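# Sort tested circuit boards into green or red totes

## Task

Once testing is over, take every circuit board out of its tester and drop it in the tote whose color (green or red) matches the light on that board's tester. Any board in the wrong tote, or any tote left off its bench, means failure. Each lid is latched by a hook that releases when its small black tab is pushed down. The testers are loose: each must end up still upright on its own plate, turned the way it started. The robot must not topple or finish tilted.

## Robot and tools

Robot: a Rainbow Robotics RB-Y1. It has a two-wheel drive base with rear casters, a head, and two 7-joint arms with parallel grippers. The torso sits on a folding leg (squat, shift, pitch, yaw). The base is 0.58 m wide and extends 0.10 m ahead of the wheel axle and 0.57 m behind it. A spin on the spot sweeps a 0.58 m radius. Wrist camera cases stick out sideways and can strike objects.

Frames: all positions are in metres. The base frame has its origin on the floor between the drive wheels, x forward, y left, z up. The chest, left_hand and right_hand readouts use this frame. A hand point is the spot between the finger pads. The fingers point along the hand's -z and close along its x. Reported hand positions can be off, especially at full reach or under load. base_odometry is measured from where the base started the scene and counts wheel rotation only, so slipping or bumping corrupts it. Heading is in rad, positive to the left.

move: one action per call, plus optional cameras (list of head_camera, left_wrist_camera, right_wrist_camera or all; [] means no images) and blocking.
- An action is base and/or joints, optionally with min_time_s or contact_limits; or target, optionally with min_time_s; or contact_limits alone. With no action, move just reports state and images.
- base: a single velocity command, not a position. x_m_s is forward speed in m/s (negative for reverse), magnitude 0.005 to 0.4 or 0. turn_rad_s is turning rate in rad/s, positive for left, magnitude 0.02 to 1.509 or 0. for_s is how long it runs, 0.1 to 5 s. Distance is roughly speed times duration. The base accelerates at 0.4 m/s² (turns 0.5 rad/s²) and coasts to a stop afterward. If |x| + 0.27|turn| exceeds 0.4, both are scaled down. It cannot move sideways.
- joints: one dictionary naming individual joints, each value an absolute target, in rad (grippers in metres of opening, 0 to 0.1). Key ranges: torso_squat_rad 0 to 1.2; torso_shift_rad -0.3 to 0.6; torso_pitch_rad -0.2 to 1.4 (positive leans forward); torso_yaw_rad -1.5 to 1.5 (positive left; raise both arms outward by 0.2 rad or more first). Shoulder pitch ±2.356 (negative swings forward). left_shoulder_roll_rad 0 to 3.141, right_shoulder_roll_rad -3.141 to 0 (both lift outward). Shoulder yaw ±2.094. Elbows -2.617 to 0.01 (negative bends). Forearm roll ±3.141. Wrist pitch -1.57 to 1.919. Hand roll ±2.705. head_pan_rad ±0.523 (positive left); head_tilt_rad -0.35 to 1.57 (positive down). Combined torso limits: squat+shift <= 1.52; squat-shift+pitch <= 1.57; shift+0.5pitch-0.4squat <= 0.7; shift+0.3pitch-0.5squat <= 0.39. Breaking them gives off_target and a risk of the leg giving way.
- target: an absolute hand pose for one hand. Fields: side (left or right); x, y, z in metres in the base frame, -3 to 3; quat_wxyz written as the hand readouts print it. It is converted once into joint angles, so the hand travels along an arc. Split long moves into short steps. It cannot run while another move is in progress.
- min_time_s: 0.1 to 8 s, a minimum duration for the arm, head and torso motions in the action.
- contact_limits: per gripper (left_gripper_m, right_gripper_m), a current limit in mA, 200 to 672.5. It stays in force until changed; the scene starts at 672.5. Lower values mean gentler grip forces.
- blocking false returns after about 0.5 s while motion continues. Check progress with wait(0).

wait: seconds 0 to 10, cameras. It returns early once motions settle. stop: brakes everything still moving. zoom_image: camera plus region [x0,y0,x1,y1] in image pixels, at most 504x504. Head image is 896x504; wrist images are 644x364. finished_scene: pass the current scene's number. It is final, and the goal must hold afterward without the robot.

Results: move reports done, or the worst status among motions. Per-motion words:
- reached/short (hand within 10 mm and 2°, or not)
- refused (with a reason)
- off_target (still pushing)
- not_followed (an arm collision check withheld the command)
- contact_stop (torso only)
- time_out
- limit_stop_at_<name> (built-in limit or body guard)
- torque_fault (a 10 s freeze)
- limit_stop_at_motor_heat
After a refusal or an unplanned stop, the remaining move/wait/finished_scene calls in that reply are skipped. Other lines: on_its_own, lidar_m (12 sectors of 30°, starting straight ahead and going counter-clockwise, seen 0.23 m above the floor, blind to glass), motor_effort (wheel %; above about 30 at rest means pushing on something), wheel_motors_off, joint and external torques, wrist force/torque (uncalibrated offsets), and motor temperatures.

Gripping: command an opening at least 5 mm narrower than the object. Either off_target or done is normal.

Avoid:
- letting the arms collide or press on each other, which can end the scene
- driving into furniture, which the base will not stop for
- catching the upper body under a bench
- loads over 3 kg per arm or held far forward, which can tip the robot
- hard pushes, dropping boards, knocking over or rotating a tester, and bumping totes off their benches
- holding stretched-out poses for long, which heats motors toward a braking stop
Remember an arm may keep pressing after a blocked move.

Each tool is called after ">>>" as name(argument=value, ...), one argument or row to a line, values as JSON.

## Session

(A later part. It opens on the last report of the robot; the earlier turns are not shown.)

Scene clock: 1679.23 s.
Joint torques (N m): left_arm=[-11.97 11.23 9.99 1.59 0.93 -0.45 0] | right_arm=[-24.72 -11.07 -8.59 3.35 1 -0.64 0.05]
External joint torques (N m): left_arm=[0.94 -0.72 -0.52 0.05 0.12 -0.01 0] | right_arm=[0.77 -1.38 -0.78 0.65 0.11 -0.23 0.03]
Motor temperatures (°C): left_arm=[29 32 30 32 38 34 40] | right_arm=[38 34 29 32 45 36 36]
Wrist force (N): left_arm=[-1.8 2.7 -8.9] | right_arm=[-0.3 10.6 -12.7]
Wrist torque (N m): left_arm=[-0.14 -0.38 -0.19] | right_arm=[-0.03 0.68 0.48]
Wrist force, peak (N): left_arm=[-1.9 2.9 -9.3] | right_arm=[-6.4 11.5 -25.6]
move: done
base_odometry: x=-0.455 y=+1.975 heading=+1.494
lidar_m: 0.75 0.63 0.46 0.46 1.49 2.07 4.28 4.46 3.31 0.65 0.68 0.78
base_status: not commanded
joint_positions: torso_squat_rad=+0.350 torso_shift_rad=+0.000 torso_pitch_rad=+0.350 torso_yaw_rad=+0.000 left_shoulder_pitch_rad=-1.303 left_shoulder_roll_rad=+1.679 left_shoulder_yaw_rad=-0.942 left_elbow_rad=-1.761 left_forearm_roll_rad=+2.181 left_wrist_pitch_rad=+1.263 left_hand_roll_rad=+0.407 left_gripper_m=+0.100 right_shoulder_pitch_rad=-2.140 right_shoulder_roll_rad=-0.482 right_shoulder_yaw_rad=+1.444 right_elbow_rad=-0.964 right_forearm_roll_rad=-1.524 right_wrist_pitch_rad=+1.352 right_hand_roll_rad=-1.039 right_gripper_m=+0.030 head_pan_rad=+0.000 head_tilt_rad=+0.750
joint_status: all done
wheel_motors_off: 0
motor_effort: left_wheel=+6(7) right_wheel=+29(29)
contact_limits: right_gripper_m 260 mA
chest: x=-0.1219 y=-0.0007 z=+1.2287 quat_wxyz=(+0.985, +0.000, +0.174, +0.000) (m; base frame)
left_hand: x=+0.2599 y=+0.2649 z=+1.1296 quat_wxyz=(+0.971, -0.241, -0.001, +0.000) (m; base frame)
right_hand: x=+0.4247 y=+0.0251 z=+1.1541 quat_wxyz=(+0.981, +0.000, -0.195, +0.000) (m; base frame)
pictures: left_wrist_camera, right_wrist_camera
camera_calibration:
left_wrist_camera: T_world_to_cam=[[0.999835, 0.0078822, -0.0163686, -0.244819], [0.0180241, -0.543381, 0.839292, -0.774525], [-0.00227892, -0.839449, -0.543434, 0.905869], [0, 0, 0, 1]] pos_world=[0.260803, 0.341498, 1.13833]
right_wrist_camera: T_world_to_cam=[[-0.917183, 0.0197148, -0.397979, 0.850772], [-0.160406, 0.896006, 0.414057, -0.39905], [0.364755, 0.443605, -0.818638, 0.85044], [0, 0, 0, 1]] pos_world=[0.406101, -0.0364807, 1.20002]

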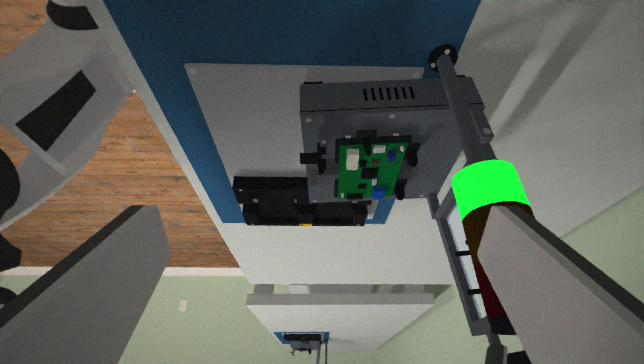

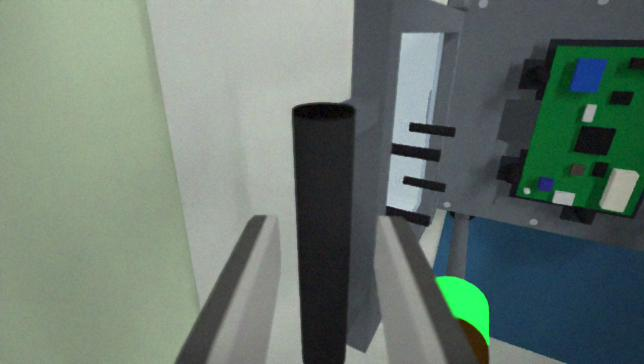

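>>> move(
  target={"side":"right","x":0.402,"y":0.025,"z":1.209,"quat_wxyz":[0.981,0,-0.195,0]},
  cameras=[],
  min_time_s=1,
)

>>> move(
  target={"side":"right","x":0.27,"y":-0.15,"z":1.2,"quat_wxyz":[1,0,0,0]},
)

Scene clock: 1688.83 s.
Joint torques (N m): left_arm=[-11.9 11.41 10.08 1.7 0.94 -0.35 0.07] | right_arm=[-23.33 -10.58 -8.99 2.41 0.54 -0.23 -0.36]
External joint torques (N m): left_arm=[1.01 -0.54 -0.44 0.15 0.14 0.09 0.08] | right_arm=[1.13 -0.91 -0.84 -0.59 -0.38 0.15 -0.38]
Motor temperatures (°C): left_arm=[29 32 30 32 38 34 40] | right_arm=[38 34 29 32 45 36 36]
Wrist force (N): left_arm=[-1.9 2.9 -9.0] | right_arm=[0.1 10.5 -12.2]
Wrist torque (N m): left_arm=[-0.16 -0.39 -0.20] | right_arm=[-0.02 0.74 0.50]
Wrist force, peak (N): left_arm=[-1.7 3.0 -9.2] | right_arm=[-0.2 11.2 -12.6]
move: done
base_odometry: x=-0.455 y=+1.975 heading=+1.494
lidar_m: 0.74 0.64 0.46 0.46 1.49 2.07 4.27 4.45 3.31 0.65 0.68 0.77
base_status: not commanded
joint_positions: torso_squat_rad=+0.350 torso_shift_rad=+0.000 torso_pitch_rad=+0.350 torso_yaw_rad=+0.000 left_shoulder_pitch_rad=-1.303 left_shoulder_roll_rad=+1.679 left_shoulder_yaw_rad=-0.942 left_elbow_rad=-1.761 left_forearm_roll_rad=+2.181 left_wrist_pitch_rad=+1.263 left_hand_roll_rad=+0.407 left_gripper_m=+0.100 right_shoulder_pitch_rad=-2.236 right_shoulder_roll_rad=-0.547 right_shoulder_yaw_rad=+1.402 right_elbow_rad=-1.052 right_forearm_roll_rad=-1.575 right_wrist_pitch_rad=+1.457 right_hand_roll_rad=-1.076 right_gripper_m=+0.030 head_pan_rad=+0.000 head_tilt_rad=+0.750
joint_status: all done
wheel_motors_off: 0
motor_effort: left_wheel=+7(8) right_wheel=+28(29)
contact_limits: right_gripper_m 260 mA
chest: x=-0.1219 y=-0.0007 z=+1.2287 quat_wxyz=(+0.985, +0.000, +0.174, +0.000) (m; base frame)
left_hand: x=+0.2599 y=+0.2649 z=+1.1296 quat_wxyz=(+0.971, -0.241, -0.001, +0.000) (m; base frame)
right_hand: x=+0.4021 y=+0.0251 z=+1.2089 quat_wxyz=(+0.981, +0.000, -0.195, +0.000) (m; base frame)
right_hand_status: reached (checked arc, planned for 1.0 s): 0 mm and 0.0 deg off.
pictures: none
No camera images: "cameras" was empty.

Scene clock: 1690.23 s.
Joint torques (N m): left_arm=[-12.12 11.2 10.07 1.53 0.92 -0.49 0.09] | right_arm=[-16.87 -4.49 -10.99 2.4 0.2 -0.13 -0.19]
External joint torques (N m): left_arm=[0.8 -0.75 -0.45 -0.01 0.11 -0.05 0.09] | right_arm=[2.32 1.18 -0.91 -0.5 -0.03 -0.13 -0.19]
Motor temperatures (°C): left_arm=[29 32 30 32 38 34 40] | right_arm=[38 34 29 32 45 36 36]
Wrist force (N): left_arm=[-1.5 2.7 -9.1] | right_arm=[2.7 11.0 -12.8]
Wrist torque (N m): left_arm=[-0.15 -0.36 -0.20] | right_arm=[-0.07 0.89 0.51]
Wrist force, peak (N): left_arm=[-1.9 3.2 -9.1] | right_arm=[2.8 10.8 -13.1]
move: done
base_odometry: x=-0.455 y=+1.975 heading=+1.494
lidar_m: 0.74 0.63 0.46 0.46 1.49 2.07 4.28 4.45 3.31 0.65 0.68 0.76
base_status: not commanded
joint_positions: torso_squat_rad=+0.350 torso_shift_rad=+0.000 torso_pitch_rad=+0.350 torso_yaw_rad=+0.000 left_shoulder_pitch_rad=-1.303 left_shoulder_roll_rad=+1.679 left_shoulder_yaw_rad=-0.942 left_elbow_rad=-1.761 left_forearm_roll_rad=+2.181 left_wrist_pitch_rad=+1.263 left_hand_roll_rad=+0.407 left_gripper_m=+0.100 right_shoulder_pitch_rad=-2.074 right_shoulder_roll_rad=-1.199 right_shoulder_yaw_rad=+1.296 right_elbow_rad=-1.729 right_forearm_roll_rad=-1.922 right_wrist_pitch_rad=+1.662 right_hand_roll_rad=-1.086 right_gripper_m=+0.030 head_pan_rad=+0.000 head_tilt_rad=+0.750
joint_status: all done
wheel_motors_off: 0
motor_effort: left_wheel=+5(8) right_wheel=+28(30)
contact_limits: right_gripper_m 260 mA
chest: x=-0.1220 y=-0.0008 z=+1.2287 quat_wxyz=(+0.985, +0.000, +0.174, +0.000) (m; base frame)
left_hand: x=+0.2599 y=+0.2649 z=+1.1296 quat_wxyz=(+0.971, -0.240, -0.001, +0.000) (m; base frame)
right_hand: x=+0.2699 y=-0.1500 z=+1.2003 quat_wxyz=(+1.000, -0.001, +0.001, +0.000) (m; base frame)
right_hand_status: reached (checked arc, planned for 1.0 s): 0 mm and 0.1 deg off.
pictures: head_camera, left_wrist_camera, right_wrist_camera
camera_calibration:
head_camera: T_world_to_cam=[[0.0365831, -0.998753, 0.0339768, -0.049227], [-0.871714, -0.0485178, -0.487607, 0.717463], [0.488647, -0.0117799, -0.872402, 1.18427], [0, 0, 0, 1]] pos_world=[0.048531, -0.000405173, 1.38468]
left_wrist_camera: T_world_to_cam=[[0.999837, 0.00785148, -0.0162706, -0.244886], [0.0179251, -0.543396, 0.839285, -0.774539], [-0.00225174, -0.83944, -0.543448, 0.905881], [0, 0, 0, 1]] pos_world=[0.26077, 0.341474, 1.13837]
right_wrist_camera: T_world_to_cam=[[-0.999679, 0.0200146, -0.0155059, 0.293866], [0.0110777, 0.896475, 0.442955, -0.366973], [0.0227662, 0.442641, -0.89641, 1.20793], [0, 0, 0, 1]] pos_world=[0.270337, -0.211579, 1.24991]

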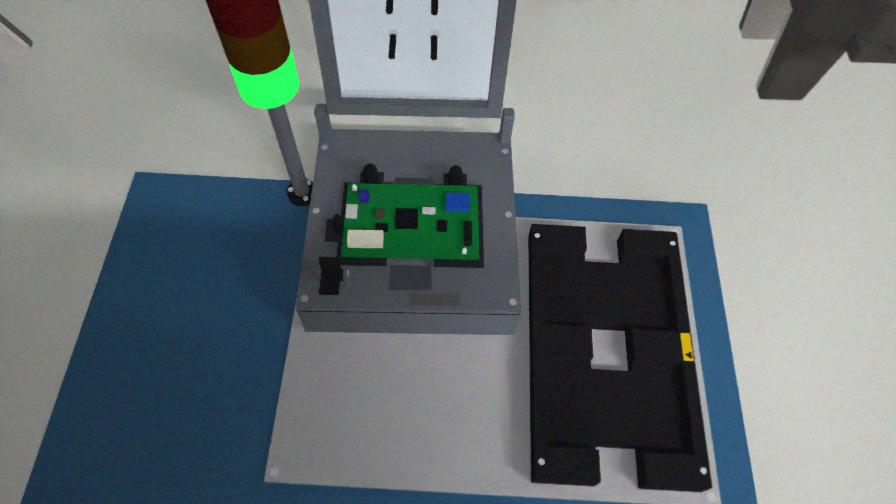

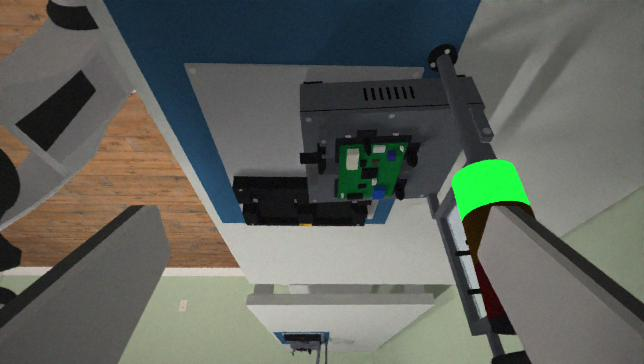

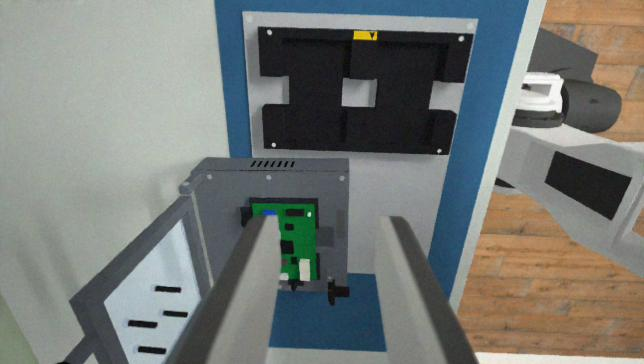

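>>> move(
  target={"side":"left","x":0.218,"y":0.024,"z":1.06,"quat_wxyz":[1,0,0,0]},
)

Scene clock: 1704.87 s.
Joint torques (N m): left_arm=[-16.9 6.06 9.49 -0.42 0.45 0.15 -0.33] | right_arm=[-16.77 -4.66 -10.62 2.56 0.16 -0.11 -0.26]
External joint torques (N m): left_arm=[1.53 0.33 -0.77 0.03 0.39 0.19 -0.33] | right_arm=[2.42 1.01 -0.54 -0.35 -0.07 -0.11 -0.26]
Motor temperatures (°C): left_arm=[29 32 30 32 38 34 40] | right_arm=[37 34 29 32 45 36 36]
Wrist force (N): left_arm=[-1.7 -0.1 -9.4] | right_arm=[2.3 10.6 -12.9]
Wrist torque (N m): left_arm=[-0.02 -0.40 -0.21] | right_arm=[-0.02 0.88 0.53]
Wrist force, peak (N): left_arm=[-1.6 -0.2 -9.9] | right_arm=[2.7 11.2 -13.0]
move: done
base_odometry: x=-0.455 y=+1.975 heading=+1.494
lidar_m: 0.74 0.63 0.45 0.46 1.50 2.08 4.28 4.45 3.31 0.65 0.69 0.77
base_status: not commanded
joint_positions: torso_squat_rad=+0.350 torso_shift_rad=+0.000 torso_pitch_rad=+0.350 torso_yaw_rad=+0.000 left_shoulder_pitch_rad=-1.735 left_shoulder_roll_rad=+0.757 left_shoulder_yaw_rad=-1.194 left_elbow_rad=-1.857 left_forearm_roll_rad=+1.520 left_wrist_pitch_rad=+1.579 left_hand_roll_rad=+1.530 left_gripper_m=+0.100 right_shoulder_pitch_rad=-2.074 right_shoulder_roll_rad=-1.199 right_shoulder_yaw_rad=+1.296 right_elbow_rad=-1.729 right_forearm_roll_rad=-1.922 right_wrist_pitch_rad=+1.662 right_hand_roll_rad=-1.086 right_gripper_m=+0.030 head_pan_rad=+0.000 head_tilt_rad=+0.750
joint_status: all done
wheel_motors_off: 0
motor_effort: left_wheel=+7(7) right_wheel=+29(31)
contact_limits: right_gripper_m 260 mA
chest: x=-0.1220 y=-0.0007 z=+1.2287 quat_wxyz=(+0.985, +0.000, +0.174, +0.000) (m; base frame)
left_hand: x=+0.2180 y=+0.0239 z=+1.0601 quat_wxyz=(+1.000, +0.000, +0.000, +0.000) (m; base frame)
left_hand_status: reached (checked arc, planned for 1.3 s): 0 mm and 0.0 deg off.
right_hand: x=+0.2699 y=-0.1500 z=+1.2003 quat_wxyz=(+1.000, -0.001, +0.001, +0.000) (m; base frame)
pictures: head_camera, left_wrist_camera, right_wrist_camera
camera_calibration:
head_camera: T_world_to_cam=[[0.0365892, -0.998751, 0.0340122, -0.0492506], [-0.871713, -0.0485405, -0.487606, 0.717472], [0.488648, -0.0118078, -0.872401, 1.18427], [0, 0, 0, 1]] pos_world=[0.0485416, -0.00037908, 1.38468]
left_wrist_camera: T_world_to_cam=[[0.999807, 0.0154759, -0.0120837, -0.206894], [0.0194083, -0.872137, 0.488877, -0.46738], [-0.00297281, -0.489018, -0.872269, 1.00607], [0, 0, 0, 1]] pos_world=[0.218916, 0.0875686, 1.10356]
right_wrist_camera: T_world_to_cam=[[-0.999681, 0.0199085, -0.0155597, 0.293917], [0.0109584, 0.89647, 0.442968, -0.36701], [0.0227677, 0.442657, -0.896402, 1.20792], [0, 0, 0, 1]] pos_world=[0.270344, -0.211531, 1.24993]

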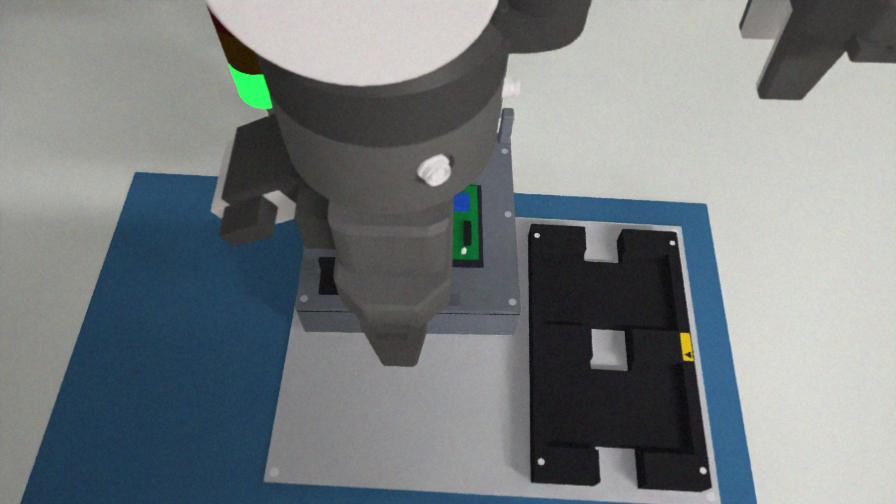

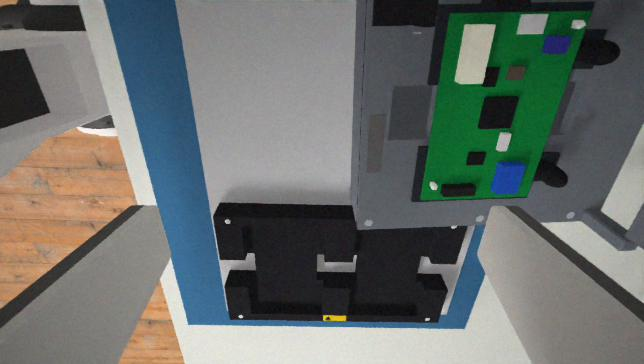

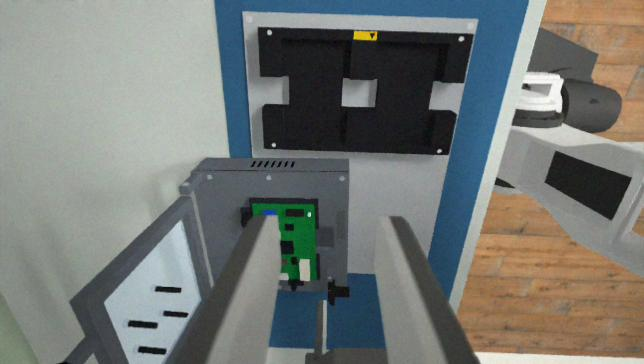

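>>> move(
  target={"side":"left","x":0.2135,"y":0.028,"z":0.975,"quat_wxyz":[1,0,0,0]},
  cameras=["left_wrist_camera"],
)

>>> move(
  target={"side":"left","x":0.2135,"y":0.028,"z":0.95,"quat_wxyz":[1,0,0,0]},
  cameras=["left_wrist_camera"],
)

Scene clock: 1712.47 s.
Joint torques (N m): left_arm=[-17.69 4.31 10.32 -0.93 0.27 0.02 -0.09] | right_arm=[-16.97 -4.48 -10.33 2.71 0.05 -0.06 -0.19]
External joint torques (N m): left_arm=[0.41 -0.84 0.35 0.93 0.21 0.06 -0.09] | right_arm=[2.22 1.19 -0.25 -0.19 -0.19 -0.06 -0.19]
Motor temperatures (°C): left_arm=[29 32 30 32 38 34 40] | right_arm=[37 34 29 32 45 36 36]
Wrist force (N): left_arm=[-1.8 -0.1 -9.5] | right_arm=[2.3 10.9 -12.8]
Wrist torque (N m): left_arm=[-0.02 -0.40 -0.24] | right_arm=[-0.06 0.86 0.52]
Wrist force, peak (N): left_arm=[-2.4 -0.6 -10.8] | right_arm=[2.6 11.2 -13.1]
move: done
base_odometry: x=-0.455 y=+1.975 heading=+1.494
lidar_m: 0.74 0.63 0.46 0.46 1.48 2.08 4.28 4.46 3.32 0.65 0.67 0.77
base_status: not commanded
joint_positions: torso_squat_rad=+0.350 torso_shift_rad=+0.000 torso_pitch_rad=+0.350 torso_yaw_rad=+0.000 left_shoulder_pitch_rad=-1.590 left_shoulder_roll_rad=+0.707 left_shoulder_yaw_rad=-1.319 left_elbow_rad=-1.821 left_forearm_roll_rad=+1.335 left_wrist_pitch_rad=+1.443 left_hand_roll_rad=+1.519 left_gripper_m=+0.100 right_shoulder_pitch_rad=-2.074 right_shoulder_roll_rad=-1.199 right_shoulder_yaw_rad=+1.296 right_elbow_rad=-1.729 right_forearm_roll_rad=-1.922 right_wrist_pitch_rad=+1.662 right_hand_roll_rad=-1.086 right_gripper_m=+0.030 head_pan_rad=+0.000 head_tilt_rad=+0.750
joint_status: all done
wheel_motors_off: 0
motor_effort: left_wheel=+6(7) right_wheel=+29(31)
contact_limits: right_gripper_m 260 mA
chest: x=-0.1220 y=-0.0007 z=+1.2287 quat_wxyz=(+0.985, +0.000, +0.174, +0.000) (m; base frame)
left_hand: x=+0.2134 y=+0.0281 z=+0.9750 quat_wxyz=(+1.000, +0.000, +0.000, +0.000) (m; base frame)
left_hand_status: reached (checked arc, planned for 0.4 s): 0 mm and 0.0 deg off.
right_hand: x=+0.2699 y=-0.1499 z=+1.2003 quat_wxyz=(+1.000, -0.001, +0.001, +0.000) (m; base frame)
pictures: left_wrist_camera
camera_calibration:
left_wrist_camera: T_world_to_cam=[[0.999802, 0.0155571, -0.0124226, -0.203064], [0.019643, -0.872418, 0.488365, -0.421518], [-0.00324016, -0.488512, -0.872551, 0.934164], [0, 0, 0, 1]] pos_world=[0.214331, 0.0917701, 1.01844]

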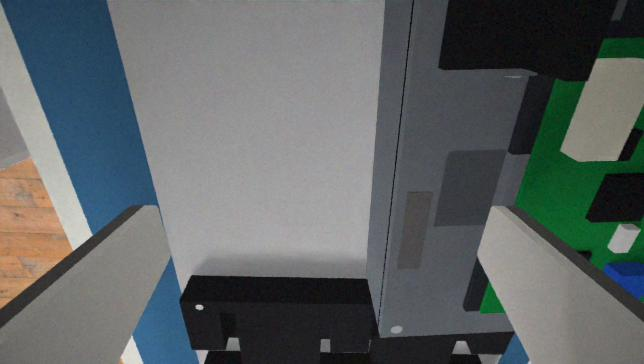

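Scene clock: 1713.20 s.
Joint torques (N m): left_arm=[-17.35 4.15 10.03 -1.42 0.27 -0.09 -0.1] | right_arm=[-17.1 -4.8 -10.14 2.73 0.04 -0.07 -0.35]
External joint torques (N m): left_arm=[0.71 -0.8 0.22 0.79 0.22 -0.04 -0.1] | right_arm=[2.09 0.87 -0.06 -0.18 -0.19 -0.07 -0.35]
Motor temperatures (°C): left_arm=[29 32 30 32 38 34 40] | right_arm=[37 34 29 32 45 36 36]
Wrist force (N): left_arm=[-1.3 0.1 -9.7] | right_arm=[2.4 11.0 -12.7]
Wrist torque (N m): left_arm=[-0.02 -0.36 -0.25] | right_arm=[-0.07 0.87 0.53]
Wrist force, peak (N): left_arm=[-1.8 -0.3 -11.0] | right_arm=[2.8 11.0 -13.1]
move: done
base_odometry: x=-0.455 y=+1.975 heading=+1.494
lidar_m: 0.74 0.63 0.46 0.45 1.49 2.08 4.28 4.45 3.32 0.65 0.68 0.77
base_status: not commanded
joint_positions: torso_squat_rad=+0.350 torso_shift_rad=+0.000 torso_pitch_rad=+0.350 torso_yaw_rad=+0.000 left_shoulder_pitch_rad=-1.551 left_shoulder_roll_rad=+0.681 left_shoulder_yaw_rad=-1.353 left_elbow_rad=-1.782 left_forearm_roll_rad=+1.286 left_wrist_pitch_rad=+1.402 left_hand_roll_rad=+1.506 left_gripper_m=+0.100 right_shoulder_pitch_rad=-2.074 right_shoulder_roll_rad=-1.199 right_shoulder_yaw_rad=+1.296 right_elbow_rad=-1.729 right_forearm_roll_rad=-1.922 right_wrist_pitch_rad=+1.662 right_hand_roll_rad=-1.086 right_gripper_m=+0.030 head_pan_rad=+0.000 head_tilt_rad=+0.750
joint_status: all done
wheel_motors_off: 0
motor_effort: left_wheel=+6(7) right_wheel=+28(30)
contact_limits: right_gripper_m 260 mA
chest: x=-0.1220 y=-0.0007 z=+1.2287 quat_wxyz=(+0.985, +0.000, +0.174, +0.000) (m; base frame)
left_hand: x=+0.2135 y=+0.0281 z=+0.9500 quat_wxyz=(+1.000, +0.000, +0.000, +0.000) (m; base frame)
left_hand_status: reached (checked arc, planned for 0.2 s): 0 mm and 0.0 deg off.
right_hand: x=+0.2699 y=-0.1499 z=+1.2003 quat_wxyz=(+1.000, -0.001, +0.001, +0.000) (m; base frame)
pictures: left_wrist_camera
camera_calibration:
left_wrist_camera: T_world_to_cam=[[0.999803, 0.0155777, -0.0123266, -0.203544], [0.0196142, -0.872394, 0.48841, -0.409411], [-0.0031454, -0.488555, -0.872527, 0.912334], [0, 0, 0, 1]] pos_world=[0.214404, 0.0917284, 0.993488]

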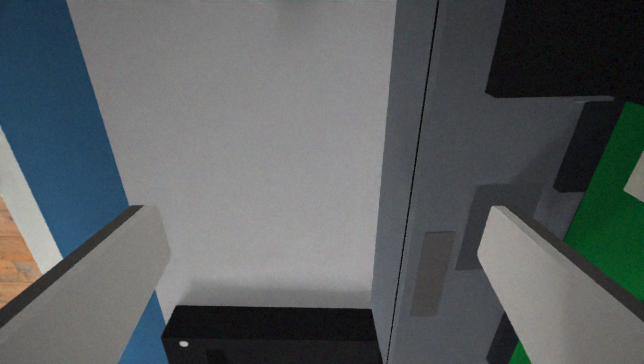

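>>> move(
  target={"side":"left","x":0.2135,"y":0.0285,"z":0.936,"quat_wxyz":[1,0,0,0]},
  cameras=["left_wrist_camera"],
)

>>> move(
  target={"side":"left","x":0.20,"y":0.0285,"z":0.936,"quat_wxyz":[1,0,0,0]},
  cameras=["left_wrist_camera"],
  min_time_s=0.8,
)

Scene clock: 1719.80 s.
Joint torques (N m): left_arm=[-17.21 3.46 9.42 -1.49 0.24 -0.2 -0.01] | right_arm=[-16.72 -4.87 -10.18 2.83 0.04 -0.07 -0.22]
External joint torques (N m): left_arm=[0.78 -1.37 -0.29 0.89 0.19 -0.15 -0.01] | right_arm=[2.47 0.8 -0.1 -0.08 -0.19 -0.07 -0.22]
Motor temperatures (°C): left_arm=[30 32 30 32 38 34 40] | right_arm=[37 34 29 32 45 35 36]
Wrist force (N): left_arm=[-1.7 0.0 -9.8] | right_arm=[2.4 10.9 -12.5]
Wrist torque (N m): left_arm=[-0.02 -0.40 -0.27] | right_arm=[-0.06 0.88 0.52]
Wrist force, peak (N): left_arm=[-2.0 -0.4 -10.9] | right_arm=[2.5 11.1 -13.3]
move: done
base_odometry: x=-0.455 y=+1.975 heading=+1.494
lidar_m: 0.74 0.63 0.46 0.46 1.48 2.08 4.28 4.46 3.31 0.65 0.68 0.78
base_status: not commanded
joint_positions: torso_squat_rad=+0.350 torso_shift_rad=+0.000 torso_pitch_rad=+0.350 torso_yaw_rad=+0.000 left_shoulder_pitch_rad=-1.529 left_shoulder_roll_rad=+0.670 left_shoulder_yaw_rad=-1.371 left_elbow_rad=-1.762 left_forearm_roll_rad=+1.260 left_wrist_pitch_rad=+1.379 left_hand_roll_rad=+1.499 left_gripper_m=+0.100 right_shoulder_pitch_rad=-2.074 right_shoulder_roll_rad=-1.199 right_shoulder_yaw_rad=+1.296 right_elbow_rad=-1.729 right_forearm_roll_rad=-1.922 right_wrist_pitch_rad=+1.662 right_hand_roll_rad=-1.086 right_gripper_m=+0.030 head_pan_rad=+0.000 head_tilt_rad=+0.750
joint_status: all done
wheel_motors_off: 0
motor_effort: left_wheel=+5(7) right_wheel=+30(31)
contact_limits: right_gripper_m 260 mA
chest: x=-0.1220 y=-0.0007 z=+1.2287 quat_wxyz=(+0.985, +0.000, +0.174, +0.000) (m; base frame)
left_hand: x=+0.2131 y=+0.0289 z=+0.9366 quat_wxyz=(+1.000, +0.000, +0.000, +0.000) (m; base frame)
left_hand_status: reached (checked arc, planned for 0.2 s): 1 mm and 0.0 deg off.
right_hand: x=+0.2699 y=-0.1499 z=+1.2003 quat_wxyz=(+1.000, -0.001, +0.001, +0.000) (m; base frame)
pictures: left_wrist_camera
camera_calibration:
left_wrist_camera: T_world_to_cam=[[0.999812, 0.0151119, -0.0121168, -0.203512], [0.0191045, -0.872523, 0.488199, -0.401793], [-0.00319455, -0.488339, -0.872648, 0.901134], [0, 0, 0, 1]] pos_world=[0.214028, 0.092561, 0.980061]

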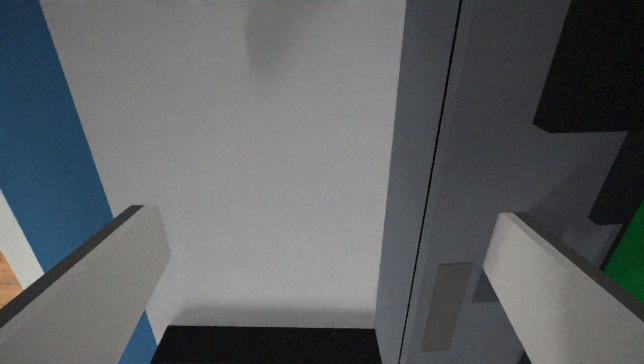

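Scene clock: 1720.93 s.
Joint torques (N m): left_arm=[-14.7 2.36 8.33 -5.44 2.03 -0.08 0.25] | right_arm=[-17.12 -4.59 -10.15 2.65 0.06 -0.06 -0.15]
External joint torques (N m): left_arm=[2.87 -2.31 -1.31 -2.91 1.96 -0.05 0.25] | right_arm=[2.08 1.08 -0.07 -0.25 -0.17 -0.06 -0.15]
Motor temperatures (°C): left_arm=[30 32 30 32 38 34 40] | right_arm=[37 34 29 32 45 35 36]
Wrist force (N): left_arm=[6.1 2.0 -10.8] | right_arm=[2.5 10.9 -13.0]
Wrist torque (N m): left_arm=[0.01 -0.44 -0.11] | right_arm=[-0.07 0.90 0.51]
Wrist force, peak (N): left_arm=[14.5 0.6 -16.3] | right_arm=[2.4 11.0 -13.1]
move: done
base_odometry: x=-0.455 y=+1.975 heading=+1.494
lidar_m: 0.74 0.63 0.45 0.46 1.49 2.07 4.27 4.45 3.31 0.66 0.68 0.77
base_status: not commanded
joint_positions: torso_squat_rad=+0.350 torso_shift_rad=+0.000 torso_pitch_rad=+0.350 torso_yaw_rad=+0.000 left_shoulder_pitch_rad=-1.522 left_shoulder_roll_rad=+0.674 left_shoulder_yaw_rad=-1.378 left_elbow_rad=-1.811 left_forearm_roll_rad=+1.245 left_wrist_pitch_rad=+1.385 left_hand_roll_rad=+1.544 left_gripper_m=+0.100 right_shoulder_pitch_rad=-2.074 right_shoulder_roll_rad=-1.199 right_shoulder_yaw_rad=+1.296 right_elbow_rad=-1.729 right_forearm_roll_rad=-1.922 right_wrist_pitch_rad=+1.662 right_hand_roll_rad=-1.086 right_gripper_m=+0.030 head_pan_rad=+0.000 head_tilt_rad=+0.750
joint_status: all done
wheel_motors_off: 0
motor_effort: left_wheel=+6(7) right_wheel=+29(31)
contact_limits: right_gripper_m 260 mA
chest: x=-0.1218 y=-0.0007 z=+1.2287 quat_wxyz=(+0.985, +0.000, +0.174, +0.000) (m; base frame)
left_hand: x=+0.2010 y=+0.0287 z=+0.9361 quat_wxyz=(+1.000, +0.000, +0.000, +0.000) (m; base frame)
left_hand_status: reached (checked arc, planned for 0.8 s): 1 mm and 0.0 deg off.
right_hand: x=+0.2700 y=-0.1499 z=+1.2002 quat_wxyz=(+1.000, -0.001, +0.001, +0.000) (m; base frame)
pictures: left_wrist_camera
camera_calibration:
left_wrist_camera: T_world_to_cam=[[0.999788, 0.0158698, -0.0131389, -0.190444], [0.0202662, -0.872338, 0.488482, -0.402069], [-0.00370944, -0.488645, -0.872475, 0.900472], [0, 0, 0, 1]] pos_world=[0.201892, 0.0922935, 0.97954]

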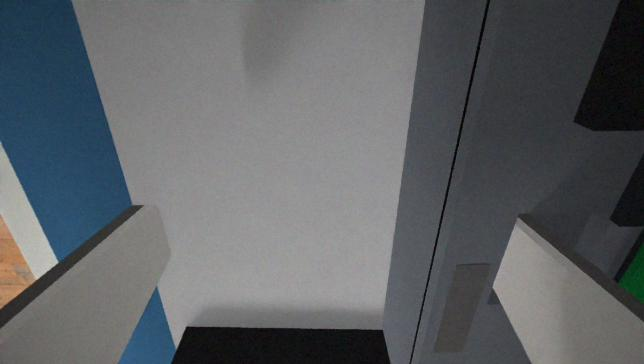

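>>> move(
  target={"side":"left","x":0.175,"y":0.0285,"z":0.936,"quat_wxyz":[1,0,0,0]},
  cameras=["left_wrist_camera"],
  min_time_s=1.5,
)

>>> move(
  target={"side":"left","x":0.155,"y":0.0285,"z":0.936,"quat_wxyz":[1,0,0,0]},
  cameras=["left_wrist_camera","head_camera"],
  min_time_s=1.5,
)

Scene clock: 1729.10 s.
Joint torques (N m): left_arm=[-11.77 2.56 6.41 -7.03 3.38 0.69 0.5] | right_arm=[-17.17 -4.86 -10.29 2.83 0.14 -0.11 -0.2]
External joint torques (N m): left_arm=[4.99 -1.79 -3.03 -4.24 3.31 0.74 0.5] | right_arm=[2.02 0.81 -0.21 -0.07 -0.09 -0.11 -0.2]
Motor temperatures (°C): left_arm=[30 32 30 32 38 34 40] | right_arm=[36 34 29 32 45 35 36]
Wrist force (N): left_arm=[13.2 -3.7 -13.4] | right_arm=[2.6 10.7 -12.8]
Wrist torque (N m): left_arm=[-0.15 -0.56 -0.42] | right_arm=[-0.04 0.88 0.53]
Wrist force, peak (N): left_arm=[13.0 -0.8 -18.2] | right_arm=[2.6 11.2 -13.0]
move: done
base_odometry: x=-0.455 y=+1.975 heading=+1.494
lidar_m: 0.74 0.63 0.46 0.46 1.49 2.07 4.28 4.45 3.31 0.66 0.68 0.77
base_status: not commanded
joint_positions: torso_squat_rad=+0.350 torso_shift_rad=+0.000 torso_pitch_rad=+0.350 torso_yaw_rad=+0.000 left_shoulder_pitch_rad=-1.510 left_shoulder_roll_rad=+0.681 left_shoulder_yaw_rad=-1.393 left_elbow_rad=-1.904 left_forearm_roll_rad=+1.218 left_wrist_pitch_rad=+1.398 left_hand_roll_rad=+1.629 left_gripper_m=+0.100 right_shoulder_pitch_rad=-2.074 right_shoulder_roll_rad=-1.199 right_shoulder_yaw_rad=+1.296 right_elbow_rad=-1.729 right_forearm_roll_rad=-1.922 right_wrist_pitch_rad=+1.662 right_hand_roll_rad=-1.086 right_gripper_m=+0.030 head_pan_rad=+0.000 head_tilt_rad=+0.750
joint_status: all done
wheel_motors_off: 0
motor_effort: left_wheel=+5(7) right_wheel=+31(31)
contact_limits: right_gripper_m 260 mA
chest: x=-0.1218 y=-0.0007 z=+1.2287 quat_wxyz=(+0.985, +0.000, +0.174, +0.000) (m; base frame)
left_hand: x=+0.1768 y=+0.0285 z=+0.9362 quat_wxyz=(+1.000, +0.000, +0.002, +0.000) (m; base frame)
left_hand_status: reached (checked arc, planned for 1.5 s): 2 mm and 0.2 deg off.
right_hand: x=+0.2701 y=-0.1499 z=+1.2002 quat_wxyz=(+1.000, -0.001, +0.001, +0.000) (m; base frame)
pictures: left_wrist_camera
camera_calibration:
left_wrist_camera: T_world_to_cam=[[0.999755, 0.0147132, -0.0165201, -0.163026], [0.0209148, -0.871971, 0.48911, -0.402484], [-0.00720867, -0.489336, -0.872066, 0.90062], [0, 0, 0, 1]] pos_world=[0.177896, 0.0921499, 0.979566]

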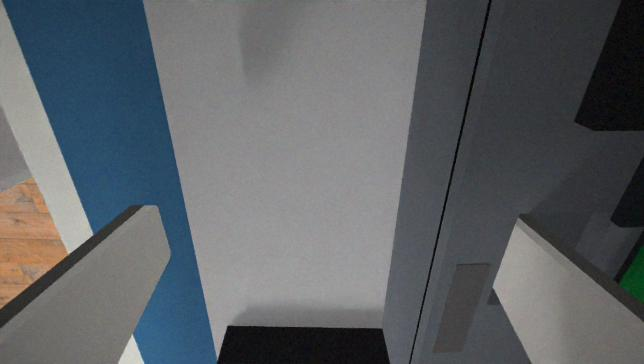

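Scene clock: 1740.27 s.
Joint torques (N m): left_arm=[-5.68 -12.12 5.27 -22.51 14.24 -0.1 0.73] | right_arm=[-17.16 -5.08 -9.83 2.71 0.09 -0.07 -0.22]
External joint torques (N m): left_arm=[10.67 -16.37 -4.04 -19.6 14.2 -0.06 0.73] | right_arm=[2.04 0.6 0.26 -0.18 -0.14 -0.07 -0.22]
External joint torques when the fault began: left_arm=[16.67 -25.58 -6.08 -31.86 20.91 -2.44 0.86]
Motor temperatures (°C): left_arm=[29 32 30 34 41 34 40] | right_arm=[36 34 29 32 45 35 36]
Wrist force (N): left_arm=[65.9 -7.0 -48.5] | right_arm=[2.5 10.6 -12.7]
Wrist torque (N m): left_arm=[-0.33 0.12 -0.98] | right_arm=[-0.03 0.87 0.54]
Wrist force, peak (N): left_arm=[101.0 0.0 -60.8] | right_arm=[3.0 11.3 -13.2]
move: torque_fault
TORQUE FAULT: left_elbow_rad reached its load limit. The robot stopped for 10 seconds, dropped its targets and accepts commands again. The stop added 9.3 s to the call.
base_odometry: x=-0.455 y=+1.975 heading=+1.494
lidar_m: 0.74 0.63 0.46 0.45 1.49 2.08 4.28 4.45 3.31 0.65 0.68 0.77
base_status: not commanded
joint_positions: torso_squat_rad=+0.350 torso_shift_rad=+0.001 torso_pitch_rad=+0.352 torso_yaw_rad=+0.000 left_shoulder_pitch_rad=-1.508 left_shoulder_roll_rad=+0.691 left_shoulder_yaw_rad=-1.402 left_elbow_rad=-1.959 left_forearm_roll_rad=+1.188 left_wrist_pitch_rad=+1.409 left_hand_roll_rad=+1.689 left_gripper_m=+0.100 right_shoulder_pitch_rad=-2.074 right_shoulder_roll_rad=-1.199 right_shoulder_yaw_rad=+1.296 right_elbow_rad=-1.729 right_forearm_roll_rad=-1.922 right_wrist_pitch_rad=+1.662 right_hand_roll_rad=-1.086 right_gripper_m=+0.030 head_pan_rad=+0.000 head_tilt_rad=+0.750
joint_status: left_elbow_rad torque_fault (moved -0.055 of -0.077); left_hand_roll_rad torque_fault (moved +0.060 of +0.076); the others done
wheel_motors_off: 0
on_its_own: left_elbow_rad is held at -1.964, not at your -1.982, since a torque_fault; left_hand_roll_rad is held at +1.690, not at your +1.705, since a torque_fault
motor_effort: left_wheel=-11(13) right_wheel=+28(31)
contact_limits: right_gripper_m 260 mA
chest: x=-0.1206 y=-0.0008 z=+1.2286 quat_wxyz=(+0.985, +0.000, +0.175, +0.000) (m; base frame)
left_hand: x=+0.1694 y=+0.0311 z=+0.9373 quat_wxyz=(+1.000, +0.001, -0.006, +0.005) (m; base frame)
left_hand_status: short (checked arc, planned for 1.5 s): torque_fault, 15 mm and 0.9 deg off.
right_hand: x=+0.2711 y=-0.1500 z=+1.1994 quat_wxyz=(+1.000, -0.001, +0.002, +0.000) (m; base frame)
pictures: head_camera, left_wrist_camera
camera_calibration:
head_camera: T_world_to_cam=[[0.0365586, -0.998755, 0.0339522, -0.0492479], [-0.87267, -0.0484613, -0.485899, 0.716357], [0.486939, -0.0118653, -0.873355, 1.18445], [0, 0, 0, 1]] pos_world=[0.0501877, -0.000417097, 1.3842]
left_wrist_camera: T_world_to_cam=[[0.999653, 0.0263515, -0.0000591786, -0.171428], [0.0230405, -0.872954, 0.487257, -0.399205], [0.0127883, -0.487089, -0.873258, 0.900496], [0, 0, 0, 1]] pos_world=[0.16905, 0.0946522, 0.980871]

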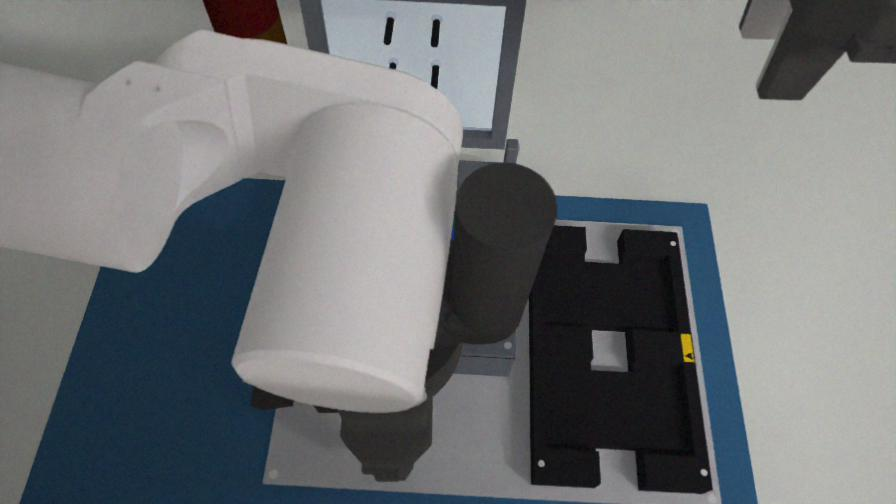

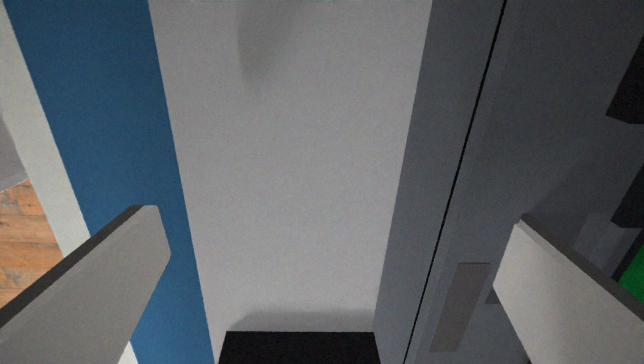

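>>> move(
  target={"side":"left","x":0.18,"y":0.0285,"z":0.938,"quat_wxyz":[1,0,0,0]},
  cameras=[],
)

>>> move(
  target={"side":"left","x":0.18,"y":0.0285,"z":1.05,"quat_wxyz":[1,0,0,0]},
  cameras=[],
)

>>> move(
  target={"side":"left","x":0.26,"y":0.265,"z":1.13,"quat_wxyz":[0.97,-0.24,0,0]},
)

>>> zoom_image(
  camera="left_wrist_camera",
  region=[180, 40, 520, 264],
)

Scene clock: 1754.40 s.
Joint torques (N m): left_arm=[-15.44 2.68 9.61 -3.08 0.46 -0.22 0.19] | right_arm=[-17.65 -5.07 -10.07 2.75 0.07 -0.13 -0.26]
External joint torques (N m): left_arm=[1.37 -1.72 0.13 -0.35 0.41 -0.18 0.19] | right_arm=[1.54 0.6 0.01 -0.16 -0.16 -0.13 -0.26]
Motor temperatures (°C): left_arm=[29 32 30 35 43 34 40] | right_arm=[36 34 29 32 45 35 36]
Wrist force (N): left_arm=[-0.7 0.4 -8.5] | right_arm=[2.6 10.9 -12.8]
Wrist torque (N m): left_arm=[-0.08 -0.30 -0.23] | right_arm=[-0.07 0.89 0.53]
Wrist force, peak (N): left_arm=[66.4 -7.2 -48.8] | right_arm=[2.5 11.1 -13.1]
move: done
base_odometry: x=-0.455 y=+1.975 heading=+1.494
lidar_m: 0.74 0.63 0.46 0.46 1.48 2.09 4.28 4.46 3.32 0.65 0.68 0.77
base_status: not commanded
joint_positions: torso_squat_rad=+0.350 torso_shift_rad=+0.000 torso_pitch_rad=+0.350 torso_yaw_rad=+0.000 left_shoulder_pitch_rad=-1.517 left_shoulder_roll_rad=+0.686 left_shoulder_yaw_rad=-1.391 left_elbow_rad=-1.909 left_forearm_roll_rad=+1.217 left_wrist_pitch_rad=+1.400 left_hand_roll_rad=+1.633 left_gripper_m=+0.100 right_shoulder_pitch_rad=-2.074 right_shoulder_roll_rad=-1.199 right_shoulder_yaw_rad=+1.296 right_elbow_rad=-1.729 right_forearm_roll_rad=-1.922 right_wrist_pitch_rad=+1.662 right_hand_roll_rad=-1.086 right_gripper_m=+0.030 head_pan_rad=+0.000 head_tilt_rad=+0.750
joint_status: all done
wheel_motors_off: 0
motor_effort: left_wheel=+4(12) right_wheel=+30(31)
contact_limits: right_gripper_m 260 mA
chest: x=-0.1220 y=-0.0007 z=+1.2287 quat_wxyz=(+0.985, +0.000, +0.174, +0.000) (m; base frame)
left_hand: x=+0.1793 y=+0.0288 z=+0.9391 quat_wxyz=(+1.000, -0.001, -0.002, +0.001) (m; base frame)
left_hand_status: reached (checked arc, planned for 0.3 s): 1 mm and 0.3 deg off.
right_hand: x=+0.2699 y=-0.1499 z=+1.2003 quat_wxyz=(+1.000, -0.001, +0.001, +0.000) (m; base frame)
pictures: none
No camera images: "cameras" was empty.

Scene clock: 1755.27 s.
Joint torques (N m): left_arm=[-15.35 5.68 8.92 -0.57 0.08 -0.14 0.29] | right_arm=[-17.68 -4.88 -9.87 2.87 0.16 -0.04 -0.26]
External joint torques (N m): left_arm=[1.74 0.45 -0.98 0.12 0.01 -0.1 0.29] | right_arm=[1.51 0.79 0.21 -0.03 -0.07 -0.04 -0.26]
Motor temperatures (°C): left_arm=[29 32 30 35 43 34 40] | right_arm=[36 34 29 32 45 35 36]
Wrist force (N): left_arm=[-0.8 0.5 -8.3] | right_arm=[2.7 10.7 -13.0]
Wrist torque (N m): left_arm=[-0.10 -0.28 -0.23] | right_arm=[-0.03 0.91 0.54]
Wrist force, peak (N): left_arm=[-1.1 0.2 -9.8] | right_arm=[2.8 11.0 -13.0]
move: done
base_odometry: x=-0.455 y=+1.975 heading=+1.494
lidar_m: 0.74 0.63 0.46 0.46 1.49 2.08 4.28 4.45 3.32 0.65 0.67 0.77
base_status: not commanded
joint_positions: torso_squat_rad=+0.350 torso_shift_rad=+0.000 torso_pitch_rad=+0.350 torso_yaw_rad=+0.000 left_shoulder_pitch_rad=-1.702 left_shoulder_roll_rad=+0.776 left_shoulder_yaw_rad=-1.209 left_elbow_rad=-2.024 left_forearm_roll_rad=+1.490 left_wrist_pitch_rad=+1.569 left_hand_roll_rad=+1.669 left_gripper_m=+0.100 right_shoulder_pitch_rad=-2.074 right_shoulder_roll_rad=-1.199 right_shoulder_yaw_rad=+1.296 right_elbow_rad=-1.729 right_forearm_roll_rad=-1.922 right_wrist_pitch_rad=+1.662 right_hand_roll_rad=-1.086 right_gripper_m=+0.030 head_pan_rad=+0.000 head_tilt_rad=+0.750
joint_status: all done
wheel_motors_off: 0
motor_effort: left_wheel=+4(6) right_wheel=+30(31)
contact_limits: right_gripper_m 260 mA
chest: x=-0.1220 y=-0.0007 z=+1.2287 quat_wxyz=(+0.985, +0.000, +0.174, +0.000) (m; base frame)
left_hand: x=+0.1800 y=+0.0283 z=+1.0501 quat_wxyz=(+1.000, +0.000, +0.000, +0.000) (m; base frame)
left_hand_status: reached (checked arc, planned for 0.5 s): 0 mm and 0.0 deg off.
right_hand: x=+0.2699 y=-0.1499 z=+1.2003 quat_wxyz=(+1.000, -0.001, +0.001, +0.000) (m; base frame)
pictures: none
No camera images: "cameras" was empty.

Scene clock: 1757.00 s.
Joint torques (N m): left_arm=[-11.49 10.72 10.88 1.32 0.71 -0.61 0.47] | right_arm=[-17.89 -5.13 -10.04 2.81 0.06 -0.05 -0.24]
External joint torques (N m): left_arm=[1.43 -1.42 0.34 -0.17 -0.1 -0.17 0.48] | right_arm=[1.3 0.54 0.04 -0.1 -0.17 -0.05 -0.24]
Motor temperatures (°C): left_arm=[29 32 30 34 42 34 40] | right_arm=[36 34 29 32 45 35 36]
Wrist force (N): left_arm=[-0.6 3.3 -7.6] | right_arm=[2.4 10.6 -12.9]
Wrist torque (N m): left_arm=[-0.23 -0.25 -0.22] | right_arm=[-0.03 0.88 0.51]
Wrist force, peak (N): left_arm=[-0.8 0.4 -9.0] | right_arm=[2.5 10.7 -13.3]
move: done
base_odometry: x=-0.455 y=+1.975 heading=+1.494
lidar_m: 0.74 0.63 0.45 0.46 1.49 2.08 4.28 4.45 3.31 0.65 0.69 0.77
base_status: not commanded
joint_positions: torso_squat_rad=+0.350 torso_shift_rad=+0.000 torso_pitch_rad=+0.350 torso_yaw_rad=+0.000 left_shoulder_pitch_rad=-1.280 left_shoulder_roll_rad=+1.675 left_shoulder_yaw_rad=-0.912 left_elbow_rad=-1.761 left_forearm_roll_rad=+2.173 left_wrist_pitch_rad=+1.271 left_hand_roll_rad=+0.413 left_gripper_m=+0.100 right_shoulder_pitch_rad=-2.074 right_shoulder_roll_rad=-1.199 right_shoulder_yaw_rad=+1.296 right_elbow_rad=-1.729 right_forearm_roll_rad=-1.922 right_wrist_pitch_rad=+1.662 right_hand_roll_rad=-1.086 right_gripper_m=+0.030 head_pan_rad=+0.000 head_tilt_rad=+0.750
joint_status: all done
wheel_motors_off: 0
motor_effort: left_wheel=+5(6) right_wheel=+28(32)
contact_limits: right_gripper_m 260 mA
chest: x=-0.1220 y=-0.0007 z=+1.2287 quat_wxyz=(+0.985, +0.000, +0.174, +0.000) (m; base frame)
left_hand: x=+0.2599 y=+0.2650 z=+1.1301 quat_wxyz=(+0.971, -0.240, -0.001, +0.000) (m; base frame)
left_hand_status: reached (checked arc, planned for 1.2 s): 0 mm and 0.1 deg off.
right_hand: x=+0.2699 y=-0.1499 z=+1.2003 quat_wxyz=(+1.000, -0.001, +0.001, +0.000) (m; base frame)
pictures: head_camera, left_wrist_camera, right_wrist_camera
camera_calibration:
head_camera: T_world_to_cam=[[0.0366422, -0.99875, 0.0339983, -0.049225], [-0.871694, -0.0485803, -0.487636, 0.717496], [0.488678, -0.0117681, -0.872385, 1.18426], [0, 0, 0, 1]] pos_world=[0.0485173, -0.000370703, 1.38468]
left_wrist_camera: T_world_to_cam=[[0.999823, 0.00864843, -0.0167148, -0.244586], [0.0187301, -0.543797, 0.839008, -0.774715], [-0.00183336, -0.839172, -0.543863, 0.906489], [0, 0, 0, 1]] pos_world=[0.260715, 0.341527, 1.13891]
right_wrist_camera: T_world_to_cam=[[-0.999684, 0.0197558, -0.0155703, 0.293889], [0.0108147, 0.89643, 0.443052, -0.367135], [0.0227106, 0.442744, -0.89636, 1.20787], [0, 0, 0, 1]] pos_world=[0.270335, -0.211471, 1.24992]

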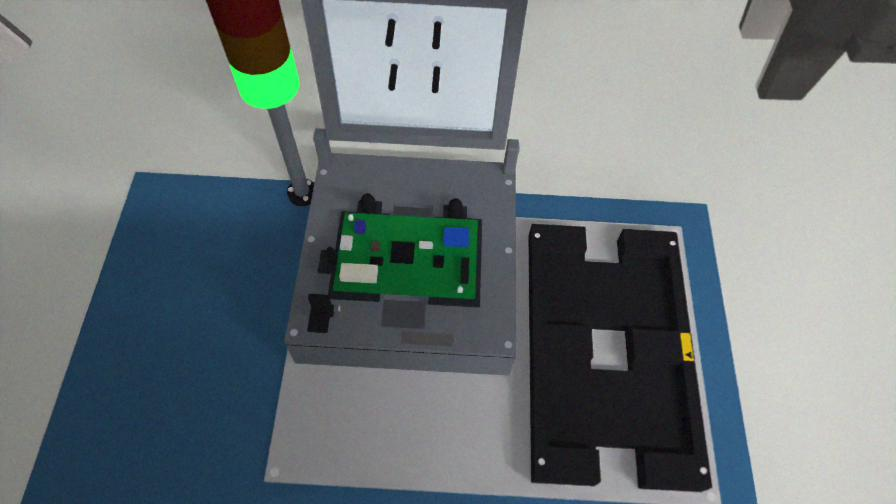

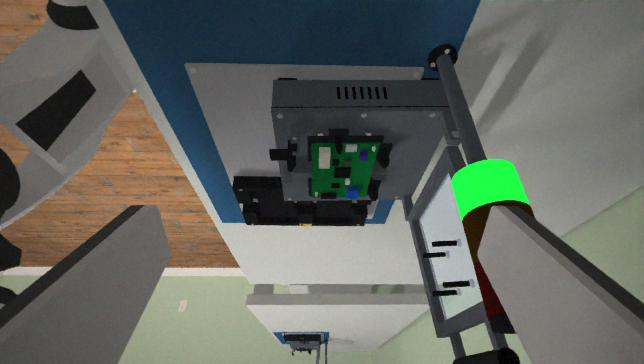

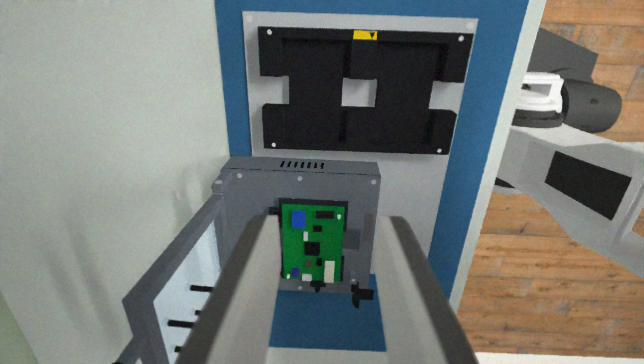

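Scaled by 1.482 from the camera's 644x364 image, which has a finer 920x520 frame.

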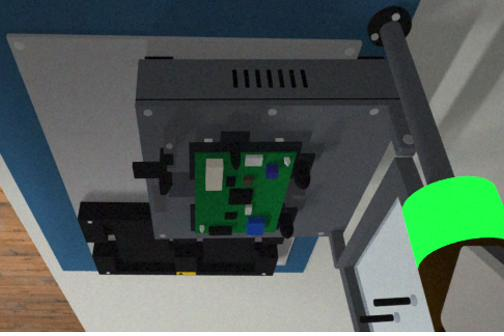

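>>> move(
  target={"side":"right","x":0.369,"y":0.025,"z":1.215,"quat_wxyz":[0.981,0,-0.195,0]},
  cameras=["right_wrist_camera"],
)

Scene clock: 1765.13 s.
Joint torques (N m): left_arm=[-11.66 10.87 10.81 1.37 0.89 -0.44 0.46] | right_arm=[-21.5 -9.31 -8.15 3.33 0.52 -0.13 -0.13]
External joint torques (N m): left_arm=[1.26 -1.27 0.28 -0.12 0.08 0 0.47] | right_arm=[1.77 -0.21 1.1 0.42 -0.44 0.14 -0.15]
Motor temperatures (°C): left_arm=[29 32 30 34 41 34 40] | right_arm=[36 34 29 32 45 35 36]
Wrist force (N): left_arm=[-0.9 3.0 -7.8] | right_arm=[0.0 10.6 -12.4]
Wrist torque (N m): left_arm=[-0.18 -0.29 -0.22] | right_arm=[-0.04 0.74 0.51]
Wrist force, peak (N): left_arm=[-0.8 3.4 -8.0] | right_arm=[0.4 11.7 -13.0]
move: done
base_odometry: x=-0.455 y=+1.975 heading=+1.494
lidar_m: 0.74 0.63 0.46 0.46 1.49 2.08 4.28 4.46 3.31 0.65 0.68 0.77
base_status: not commanded
joint_positions: torso_squat_rad=+0.350 torso_shift_rad=+0.000 torso_pitch_rad=+0.350 torso_yaw_rad=+0.000 left_shoulder_pitch_rad=-1.280 left_shoulder_roll_rad=+1.675 left_shoulder_yaw_rad=-0.912 left_elbow_rad=-1.761 left_forearm_roll_rad=+2.173 left_wrist_pitch_rad=+1.271 left_hand_roll_rad=+0.413 left_gripper_m=+0.100 right_shoulder_pitch_rad=-2.227 right_shoulder_roll_rad=-0.623 right_shoulder_yaw_rad=+1.343 right_elbow_rad=-1.273 right_forearm_roll_rad=-1.545 right_wrist_pitch_rad=+1.510 right_hand_roll_rad=-1.221 right_gripper_m=+0.030 head_pan_rad=+0.000 head_tilt_rad=+0.750
joint_status: all done
wheel_motors_off: 0
motor_effort: left_wheel=+5(6) right_wheel=+29(31)
contact_limits: right_gripper_m 260 mA
chest: x=-0.1220 y=-0.0007 z=+1.2287 quat_wxyz=(+0.985, +0.000, +0.174, +0.000) (m; base frame)
left_hand: x=+0.2599 y=+0.2649 z=+1.1301 quat_wxyz=(+0.971, -0.240, -0.001, +0.000) (m; base frame)
right_hand: x=+0.3687 y=+0.0251 z=+1.2152 quat_wxyz=(+0.981, +0.001, -0.196, +0.000) (m; base frame)
right_hand_status: reached (checked arc, planned for 0.9 s): 0 mm and 0.1 deg off.
pictures: right_wrist_camera
camera_calibration:
right_wrist_camera: T_world_to_cam=[[-0.916474, 0.0203768, -0.399575, 0.825415], [-0.1613, 0.895126, 0.41561, -0.434805], [0.366139, 0.445347, -0.817073, 0.918393], [0, 0, 0, 1]] pos_world=[0.350078, -0.036618, 1.26092]

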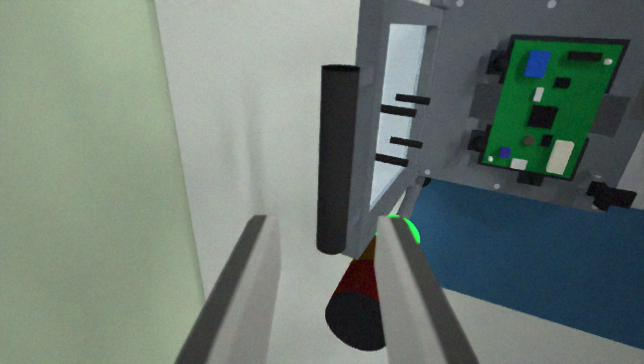

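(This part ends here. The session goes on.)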